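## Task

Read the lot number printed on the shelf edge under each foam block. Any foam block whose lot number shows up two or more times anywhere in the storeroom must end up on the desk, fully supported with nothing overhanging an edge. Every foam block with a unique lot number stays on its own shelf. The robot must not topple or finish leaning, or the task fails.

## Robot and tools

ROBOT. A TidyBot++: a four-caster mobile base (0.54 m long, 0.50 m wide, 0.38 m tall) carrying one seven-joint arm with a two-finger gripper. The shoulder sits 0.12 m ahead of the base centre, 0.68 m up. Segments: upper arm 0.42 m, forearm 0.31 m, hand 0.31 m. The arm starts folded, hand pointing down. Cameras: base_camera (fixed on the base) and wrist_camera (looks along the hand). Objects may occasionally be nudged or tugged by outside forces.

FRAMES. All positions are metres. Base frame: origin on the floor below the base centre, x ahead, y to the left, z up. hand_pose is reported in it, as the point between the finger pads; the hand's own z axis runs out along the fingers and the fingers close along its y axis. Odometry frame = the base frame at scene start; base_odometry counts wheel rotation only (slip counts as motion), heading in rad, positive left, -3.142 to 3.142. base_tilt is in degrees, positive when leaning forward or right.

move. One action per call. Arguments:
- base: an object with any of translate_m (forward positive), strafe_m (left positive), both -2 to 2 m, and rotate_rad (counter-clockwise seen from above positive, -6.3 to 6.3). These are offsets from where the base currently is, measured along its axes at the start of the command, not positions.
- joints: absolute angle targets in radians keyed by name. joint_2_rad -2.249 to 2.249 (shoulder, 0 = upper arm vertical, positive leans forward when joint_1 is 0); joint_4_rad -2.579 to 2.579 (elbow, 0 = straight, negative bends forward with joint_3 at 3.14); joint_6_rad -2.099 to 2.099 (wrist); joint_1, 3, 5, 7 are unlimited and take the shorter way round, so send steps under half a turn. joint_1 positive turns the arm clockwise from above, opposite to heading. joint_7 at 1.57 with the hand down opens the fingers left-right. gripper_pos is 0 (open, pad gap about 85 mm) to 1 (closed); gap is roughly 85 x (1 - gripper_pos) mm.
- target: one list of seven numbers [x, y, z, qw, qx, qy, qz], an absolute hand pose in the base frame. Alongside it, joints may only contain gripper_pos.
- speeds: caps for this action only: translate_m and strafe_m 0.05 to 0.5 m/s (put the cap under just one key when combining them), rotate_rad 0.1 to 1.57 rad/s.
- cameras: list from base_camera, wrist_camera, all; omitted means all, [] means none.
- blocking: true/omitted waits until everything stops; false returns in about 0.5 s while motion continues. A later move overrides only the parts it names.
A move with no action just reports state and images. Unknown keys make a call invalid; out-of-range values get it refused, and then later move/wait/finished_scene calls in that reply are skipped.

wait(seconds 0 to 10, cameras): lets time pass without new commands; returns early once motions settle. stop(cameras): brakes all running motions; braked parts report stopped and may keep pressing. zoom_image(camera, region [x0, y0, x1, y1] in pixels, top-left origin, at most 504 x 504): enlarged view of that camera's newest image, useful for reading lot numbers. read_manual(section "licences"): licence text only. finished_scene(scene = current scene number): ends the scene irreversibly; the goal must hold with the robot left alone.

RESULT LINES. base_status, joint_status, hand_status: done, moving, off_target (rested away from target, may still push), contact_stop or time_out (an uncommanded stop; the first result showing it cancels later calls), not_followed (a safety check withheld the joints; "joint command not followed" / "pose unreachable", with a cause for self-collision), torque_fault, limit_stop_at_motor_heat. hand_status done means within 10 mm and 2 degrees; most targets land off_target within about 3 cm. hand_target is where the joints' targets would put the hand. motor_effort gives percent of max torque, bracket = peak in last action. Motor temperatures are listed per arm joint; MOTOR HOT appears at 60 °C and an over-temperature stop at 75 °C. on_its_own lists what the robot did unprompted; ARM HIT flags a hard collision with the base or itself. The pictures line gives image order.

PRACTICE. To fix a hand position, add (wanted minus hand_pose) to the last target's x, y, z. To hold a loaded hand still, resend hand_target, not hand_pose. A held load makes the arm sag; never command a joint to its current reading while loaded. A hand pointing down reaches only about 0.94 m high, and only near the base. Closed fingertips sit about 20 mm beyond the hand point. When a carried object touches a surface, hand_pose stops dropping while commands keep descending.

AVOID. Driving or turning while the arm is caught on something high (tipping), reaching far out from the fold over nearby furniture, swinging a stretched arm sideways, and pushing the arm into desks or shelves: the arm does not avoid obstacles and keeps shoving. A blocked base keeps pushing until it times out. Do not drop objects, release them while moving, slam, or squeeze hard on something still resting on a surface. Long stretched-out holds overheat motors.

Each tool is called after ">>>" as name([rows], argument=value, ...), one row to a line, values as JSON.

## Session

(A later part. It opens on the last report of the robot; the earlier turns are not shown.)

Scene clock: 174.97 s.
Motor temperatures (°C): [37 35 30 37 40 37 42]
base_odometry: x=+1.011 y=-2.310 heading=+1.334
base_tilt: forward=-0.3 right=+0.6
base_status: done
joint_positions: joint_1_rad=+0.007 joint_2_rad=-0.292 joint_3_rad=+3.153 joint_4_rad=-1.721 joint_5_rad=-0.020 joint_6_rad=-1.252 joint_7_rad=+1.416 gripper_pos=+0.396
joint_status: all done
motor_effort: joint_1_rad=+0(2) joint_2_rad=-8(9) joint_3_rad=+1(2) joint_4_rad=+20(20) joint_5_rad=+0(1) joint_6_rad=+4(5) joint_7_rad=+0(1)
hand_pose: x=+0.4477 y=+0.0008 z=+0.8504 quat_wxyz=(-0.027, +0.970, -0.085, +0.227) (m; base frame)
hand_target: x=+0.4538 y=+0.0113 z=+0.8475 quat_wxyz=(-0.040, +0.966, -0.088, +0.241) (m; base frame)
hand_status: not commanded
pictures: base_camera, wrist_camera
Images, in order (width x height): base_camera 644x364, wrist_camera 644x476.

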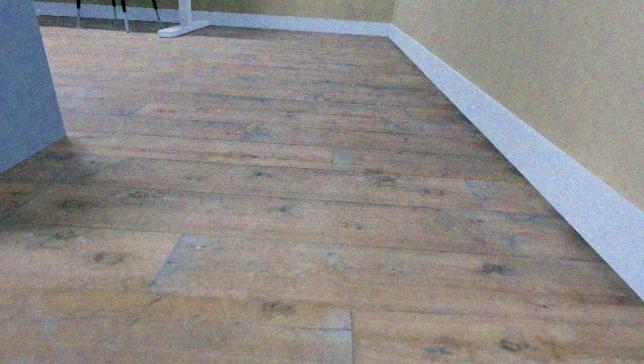

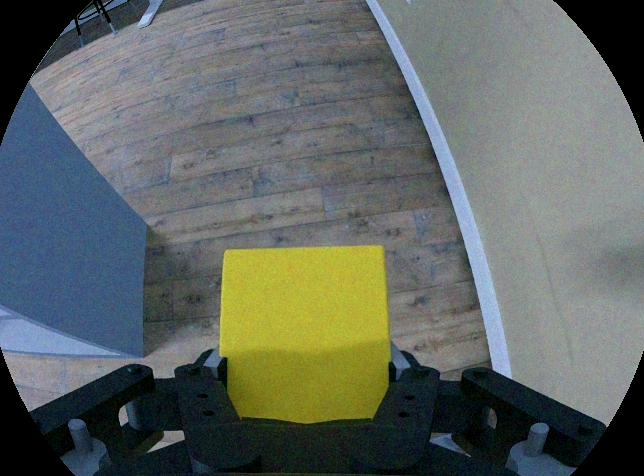

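>>> move(base={"translate_m": 1.5, "strafe_m": 0.03}, cameras=["base_camera"])

>>> move(base={"translate_m": 0.3, "strafe_m": 1.55})

Scene clock: 181.17 s.
Motor temperatures (°C): [37 35 30 37 40 37 42]
move: done
base_odometry: x=+1.334 y=-0.844 heading=+1.334
base_tilt: forward=-0.3 right=+0.6
base_status: done
joint_positions: joint_1_rad=+0.007 joint_2_rad=-0.298 joint_3_rad=+3.153 joint_4_rad=-1.722 joint_5_rad=-0.020 joint_6_rad=-1.249 joint_7_rad=+1.416 gripper_pos=+0.396
joint_status: not commanded
motor_effort: joint_1_rad=+0(1) joint_2_rad=-8(11) joint_3_rad=+1(1) joint_4_rad=+20(21) joint_5_rad=+0(1) joint_6_rad=+4(5) joint_7_rad=+0(1)
hand_pose: x=+0.4474 y=+0.0008 z=+0.8524 quat_wxyz=(-0.027, +0.969, -0.085, +0.231) (m; base frame)
hand_target: x=+0.4538 y=+0.0113 z=+0.8475 quat_wxyz=(-0.040, +0.966, -0.088, +0.241) (m; base frame)
hand_status: not commanded
pictures: base_camera
Images, in order (width x height): base_camera 644x364.

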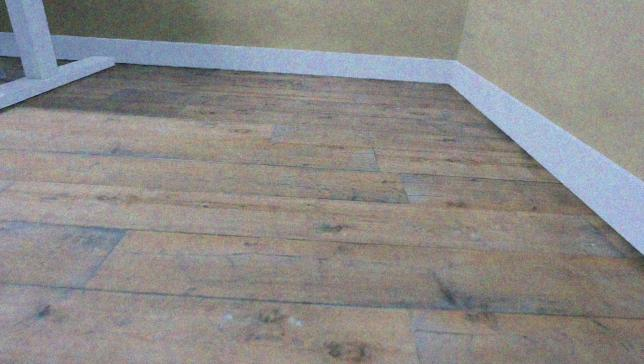

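Scene clock: 185.40 s.
Motor temperatures (°C): [37 35 30 37 40 37 42]
move: done
base_odometry: x=-0.102 y=-0.188 heading=+1.333
base_tilt: forward=-0.3 right=+0.6
base_status: done
joint_positions: joint_1_rad=+0.003 joint_2_rad=-0.297 joint_3_rad=+3.153 joint_4_rad=-1.733 joint_5_rad=-0.020 joint_6_rad=-1.207 joint_7_rad=+1.416 gripper_pos=+0.396
joint_status: not commanded
motor_effort: joint_1_rad=+0(2) joint_2_rad=-8(15) joint_3_rad=+1(2) joint_4_rad=+20(21) joint_5_rad=+1(1) joint_6_rad=+5(6) joint_7_rad=+0(1)
hand_pose: x=+0.4566 y=+0.0017 z=+0.8533 quat_wxyz=(-0.029, +0.965, -0.083, +0.245) (m; base frame)
hand_target: x=+0.4538 y=+0.0113 z=+0.8475 quat_wxyz=(-0.040, +0.966, -0.088, +0.241) (m; base frame)
hand_status: not commanded
pictures: base_camera, wrist_camera
Images, in order (width x height): base_camera 644x364, wrist_camera 644x476.

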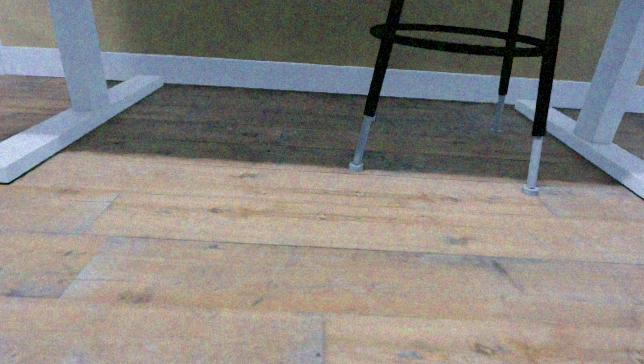

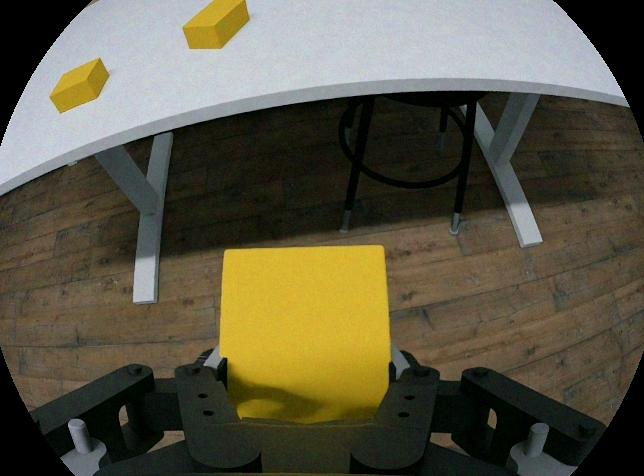

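>>> move(base={"translate_m": 0.33, "strafe_m": -0.12}, joints={"joint_2_rad": 0.18, "joint_4_rad": -1.46, "joint_6_rad": -1.01})

Scene clock: 189.43 s.
Motor temperatures (°C): [37 35 30 37 40 37 42]
move: done
base_odometry: x=+0.092 y=+0.105 heading=+1.334
base_tilt: forward=-0.3 right=+0.6
base_status: done
joint_positions: joint_1_rad=+0.003 joint_2_rad=+0.176 joint_3_rad=+3.153 joint_4_rad=-1.475 joint_5_rad=-0.020 joint_6_rad=-1.061 joint_7_rad=+1.416 gripper_pos=+0.396
joint_status: all done
motor_effort: joint_1_rad=+0(1) joint_2_rad=-25(29) joint_3_rad=+0(1) joint_4_rad=+20(21) joint_5_rad=+1(1) joint_6_rad=+4(7) joint_7_rad=+0(1)
hand_pose: x=+0.6356 y=-0.0006 z=+0.7876 quat_wxyz=(-0.023, +0.973, -0.085, +0.212) (m; base frame)
hand_target: x=+0.6550 y=+0.0112 z=+0.7997 quat_wxyz=(-0.037, +0.966, -0.090, +0.241) (m; base frame)
hand_status: not commanded
pictures: base_camera, wrist_camera
Images, in order (width x height): base_camera 644x364, wrist_camera 644x476.

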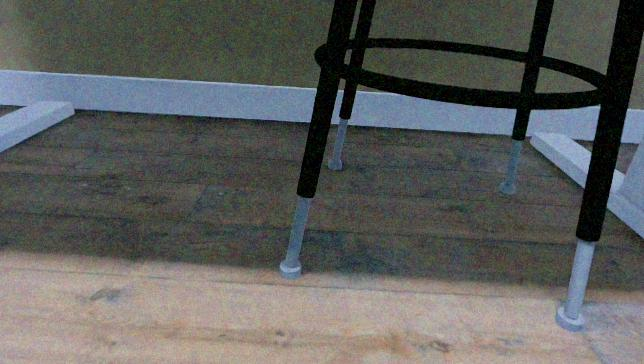

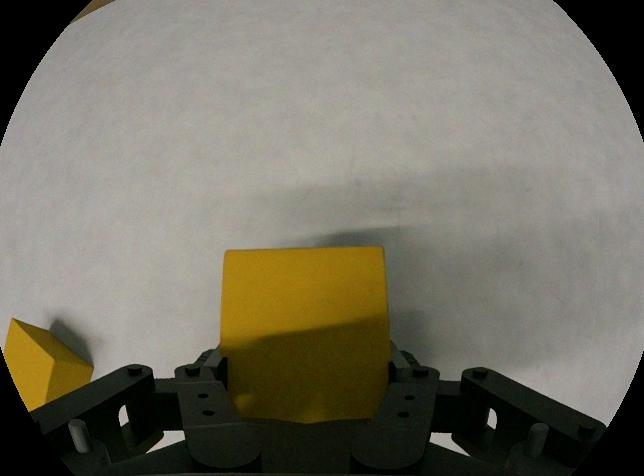

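>>> move(joints={"joint_2_rad": 0.18, "joint_4_rad": -1.575, "joint_6_rad": -0.93}, cameras=["wrist_camera"])

Scene clock: 191.13 s.
Motor temperatures (°C): [37 35 30 37 40 37 42]
move: done
base_odometry: x=+0.092 y=+0.105 heading=+1.334
base_tilt: forward=-0.3 right=+0.6
base_status: not commanded
joint_positions: joint_1_rad=+0.003 joint_2_rad=+0.176 joint_3_rad=+3.153 joint_4_rad=-1.552 joint_5_rad=-0.020 joint_6_rad=-0.985 joint_7_rad=+1.416 gripper_pos=+0.396
joint_status: all done
motor_effort: joint_1_rad=+0(1) joint_2_rad=-25(27) joint_3_rad=+0(0) joint_4_rad=+19(21) joint_5_rad=+1(1) joint_6_rad=+3(5) joint_7_rad=+0(1)
hand_pose: x=+0.6326 y=-0.0009 z=+0.7636 quat_wxyz=(-0.023, +0.973, -0.086, +0.211) (m; base frame)
hand_target: x=+0.6408 y=+0.0106 z=+0.7589 quat_wxyz=(-0.035, +0.970, -0.092, +0.224) (m; base frame)
hand_status: not commanded
pictures: wrist_camera
Images, in order (width x height): wrist_camera 644x476.

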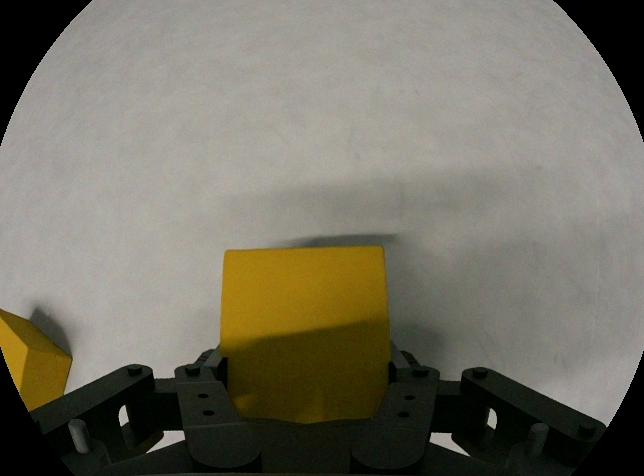

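>>> move(joints={"joint_2_rad": 0.185, "joint_4_rad": -1.6, "joint_6_rad": -0.9}, cameras=["wrist_camera"])

Scene clock: 191.93 s.
Motor temperatures (°C): [37 35 30 37 40 37 42]
move: done
base_odometry: x=+0.092 y=+0.105 heading=+1.334
base_tilt: forward=-0.3 right=+0.6
base_status: not commanded
joint_positions: joint_1_rad=+0.003 joint_2_rad=+0.176 joint_3_rad=+3.153 joint_4_rad=-1.575 joint_5_rad=-0.020 joint_6_rad=-0.951 joint_7_rad=+1.416 gripper_pos=+0.396
joint_status: all done
motor_effort: joint_1_rad=+0(1) joint_2_rad=-25(26) joint_3_rad=+0(0) joint_4_rad=+20(20) joint_5_rad=+1(1) joint_6_rad=+4(5) joint_7_rad=+0(1)
hand_pose: x=+0.6346 y=-0.0010 z=+0.7581 quat_wxyz=(-0.023, +0.972, -0.086, +0.217) (m; base frame)
hand_target: x=+0.6410 y=+0.0104 z=+0.7493 quat_wxyz=(-0.035, +0.970, -0.093, +0.224) (m; base frame)
hand_status: not commanded
pictures: wrist_camera
Images, in order (width x height): wrist_camera 644x476.

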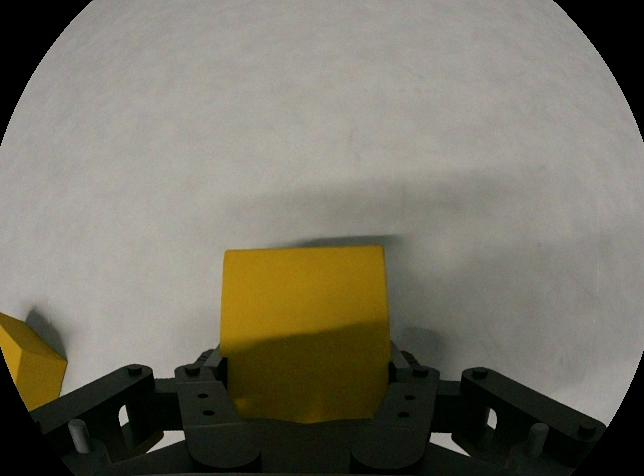

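>>> move(joints={"joint_2_rad": 0.19, "joint_4_rad": -1.61, "joint_6_rad": -0.89}, cameras=[])

Scene clock: 192.77 s.
Motor temperatures (°C): [37 35 30 37 40 37 42]
move: done
base_odometry: x=+0.092 y=+0.105 heading=+1.334
base_tilt: forward=-0.3 right=+0.6
base_status: not commanded
joint_positions: joint_1_rad=+0.003 joint_2_rad=+0.176 joint_3_rad=+3.153 joint_4_rad=-1.583 joint_5_rad=-0.020 joint_6_rad=-0.941 joint_7_rad=+1.416 gripper_pos=+0.396
joint_status: all done
motor_effort: joint_1_rad=+0(1) joint_2_rad=-25(26) joint_3_rad=+0(0) joint_4_rad=+19(20) joint_5_rad=+0(1) joint_6_rad=+4(5) joint_7_rad=-1(1)
hand_pose: x=+0.6347 y=-0.0011 z=+0.7558 quat_wxyz=(-0.023, +0.972, -0.086, +0.218) (m; base frame)
hand_target: x=+0.6406 y=+0.0103 z=+0.7436 quat_wxyz=(-0.035, +0.970, -0.093, +0.222) (m; base frame)
hand_status: not commanded
pictures: none
No camera images: "cameras" was empty.

>>> move(joints={"joint_2_rad": 0.193, "joint_4_rad": -1.62, "joint_6_rad": -0.88}, cameras=["wrist_camera"])

Scene clock: 193.47 s.
Motor temperatures (°C): [37 35 30 37 40 37 42]
move: done
base_odometry: x=+0.092 y=+0.105 heading=+1.334
base_tilt: forward=-0.3 right=+0.6
base_status: not commanded
joint_positions: joint_1_rad=+0.003 joint_2_rad=+0.175 joint_3_rad=+3.153 joint_4_rad=-1.590 joint_5_rad=-0.020 joint_6_rad=-0.931 joint_7_rad=+1.416 gripper_pos=+0.396
joint_status: all done
motor_effort: joint_1_rad=+0(1) joint_2_rad=-23(24) joint_3_rad=+0(0) joint_4_rad=+19(20) joint_5_rad=+0(1) joint_6_rad=+4(6) joint_7_rad=+0(0)
hand_pose: x=+0.6352 y=-0.0011 z=+0.7548 quat_wxyz=(-0.024, +0.971, -0.086, +0.220) (m; base frame)
hand_target: x=+0.6400 y=+0.0103 z=+0.7390 quat_wxyz=(-0.034, +0.970, -0.093, +0.220) (m; base frame)
hand_status: not commanded
pictures: wrist_camera
Images, in order (width x height): wrist_camera 644x476.

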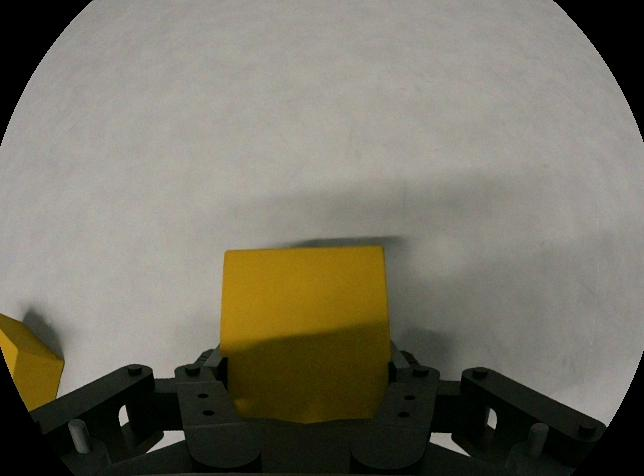

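>>> move(joints={"joint_2_rad": 0.2, "joint_4_rad": -1.632, "joint_6_rad": -0.87}, cameras=["wrist_camera"])

Scene clock: 194.20 s.
Motor temperatures (°C): [37 35 30 37 40 37 42]
move: done
base_odometry: x=+0.092 y=+0.105 heading=+1.334
base_tilt: forward=-0.3 right=+0.6
base_status: not commanded
joint_positions: joint_1_rad=+0.003 joint_2_rad=+0.173 joint_3_rad=+3.153 joint_4_rad=-1.594 joint_5_rad=-0.020 joint_6_rad=-0.924 joint_7_rad=+1.416 gripper_pos=+0.396
joint_status: all done
motor_effort: joint_1_rad=+0(1) joint_2_rad=-22(24) joint_3_rad=+0(1) joint_4_rad=+18(19) joint_5_rad=+1(1) joint_6_rad=+6(6) joint_7_rad=+0(0)
hand_pose: x=+0.6354 y=-0.0011 z=+0.7545 quat_wxyz=(-0.024, +0.971, -0.086, +0.222) (m; base frame)
hand_target: x=+0.6389 y=+0.0102 z=+0.7314 quat_wxyz=(-0.034, +0.971, -0.094, +0.216) (m; base frame)
hand_status: not commanded
pictures: wrist_camera
Images, in order (width x height): wrist_camera 644x476.

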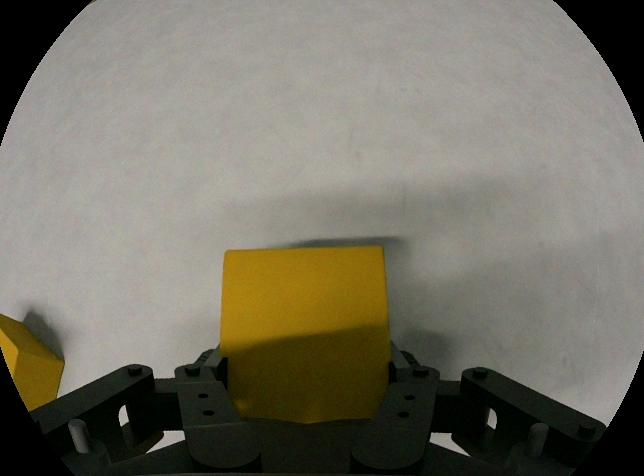

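>>> move(joints={"gripper_pos": 0.12}, cameras=["wrist_camera"])

>>> move(joints={"joint_2_rad": 0.05, "joint_4_rad": -1.35, "joint_6_rad": -1.2})

Scene clock: 195.57 s.
Motor temperatures (°C): [37 35 30 37 40 37 42]
move: done
base_odometry: x=+0.092 y=+0.105 heading=+1.334
base_tilt: forward=-0.3 right=+0.6
base_status: not commanded
joint_positions: joint_1_rad=+0.003 joint_2_rad=+0.181 joint_3_rad=+3.153 joint_4_rad=-1.603 joint_5_rad=-0.020 joint_6_rad=-0.920 joint_7_rad=+1.416 gripper_pos=+0.120
joint_status: all done
motor_effort: joint_1_rad=-1(1) joint_2_rad=-25(26) joint_3_rad=+0(0) joint_4_rad=+19(19) joint_5_rad=+0(1) joint_6_rad=+5(5) joint_7_rad=+0(0)
hand_pose: x=+0.6342 y=-0.0011 z=+0.7476 quat_wxyz=(-0.023, +0.972, -0.086, +0.216) (m; base frame)
hand_target: x=+0.6389 y=+0.0102 z=+0.7314 quat_wxyz=(-0.034, +0.971, -0.094, +0.216) (m; base frame)
hand_status: not commanded
pictures: wrist_camera
Images, in order (width x height): wrist_camera 644x476.

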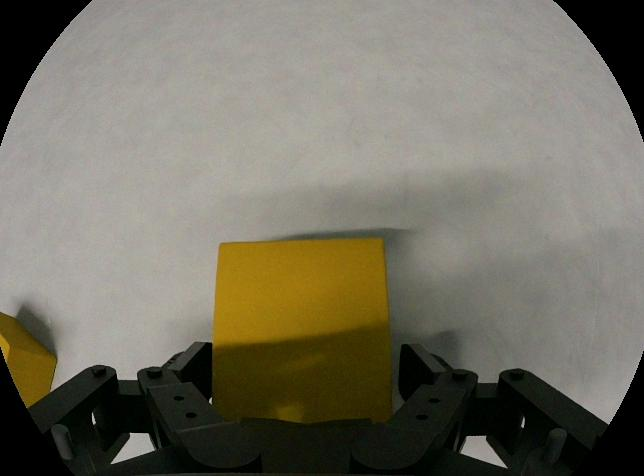

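Scene clock: 196.93 s.
Motor temperatures (°C): [37 35 30 37 40 37 42]
move: done
base_odometry: x=+0.092 y=+0.105 heading=+1.334
base_tilt: forward=-0.3 right=+0.6
base_status: not commanded
joint_positions: joint_1_rad=+0.003 joint_2_rad=+0.041 joint_3_rad=+3.153 joint_4_rad=-1.359 joint_5_rad=-0.020 joint_6_rad=-1.148 joint_7_rad=+1.416 gripper_pos=+0.120
joint_status: all done
motor_effort: joint_1_rad=-1(1) joint_2_rad=-20(28) joint_3_rad=+0(0) joint_4_rad=+20(22) joint_5_rad=+1(1) joint_6_rad=+5(6) joint_7_rad=-1(1)
hand_pose: x=+0.6206 y=-0.0003 z=+0.8978 quat_wxyz=(-0.030, +0.953, -0.082, +0.291) (m; base frame)
hand_target: x=+0.6104 y=+0.0119 z=+0.8889 quat_wxyz=(-0.041, +0.960, -0.086, +0.265) (m; base frame)
hand_status: not commanded
pictures: base_camera, wrist_camera
Images, in order (width x height): base_camera 644x364, wrist_camera 644x476.

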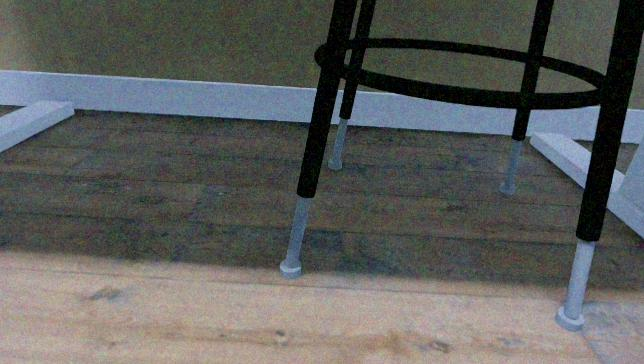

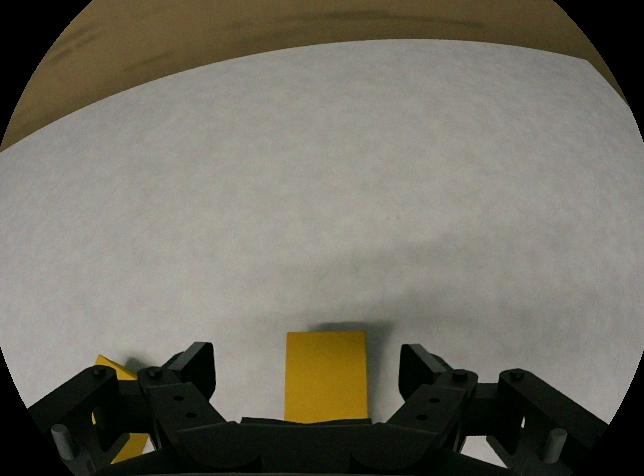

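>>> finished_scene(scene=2)

The scene is finished: the task was done.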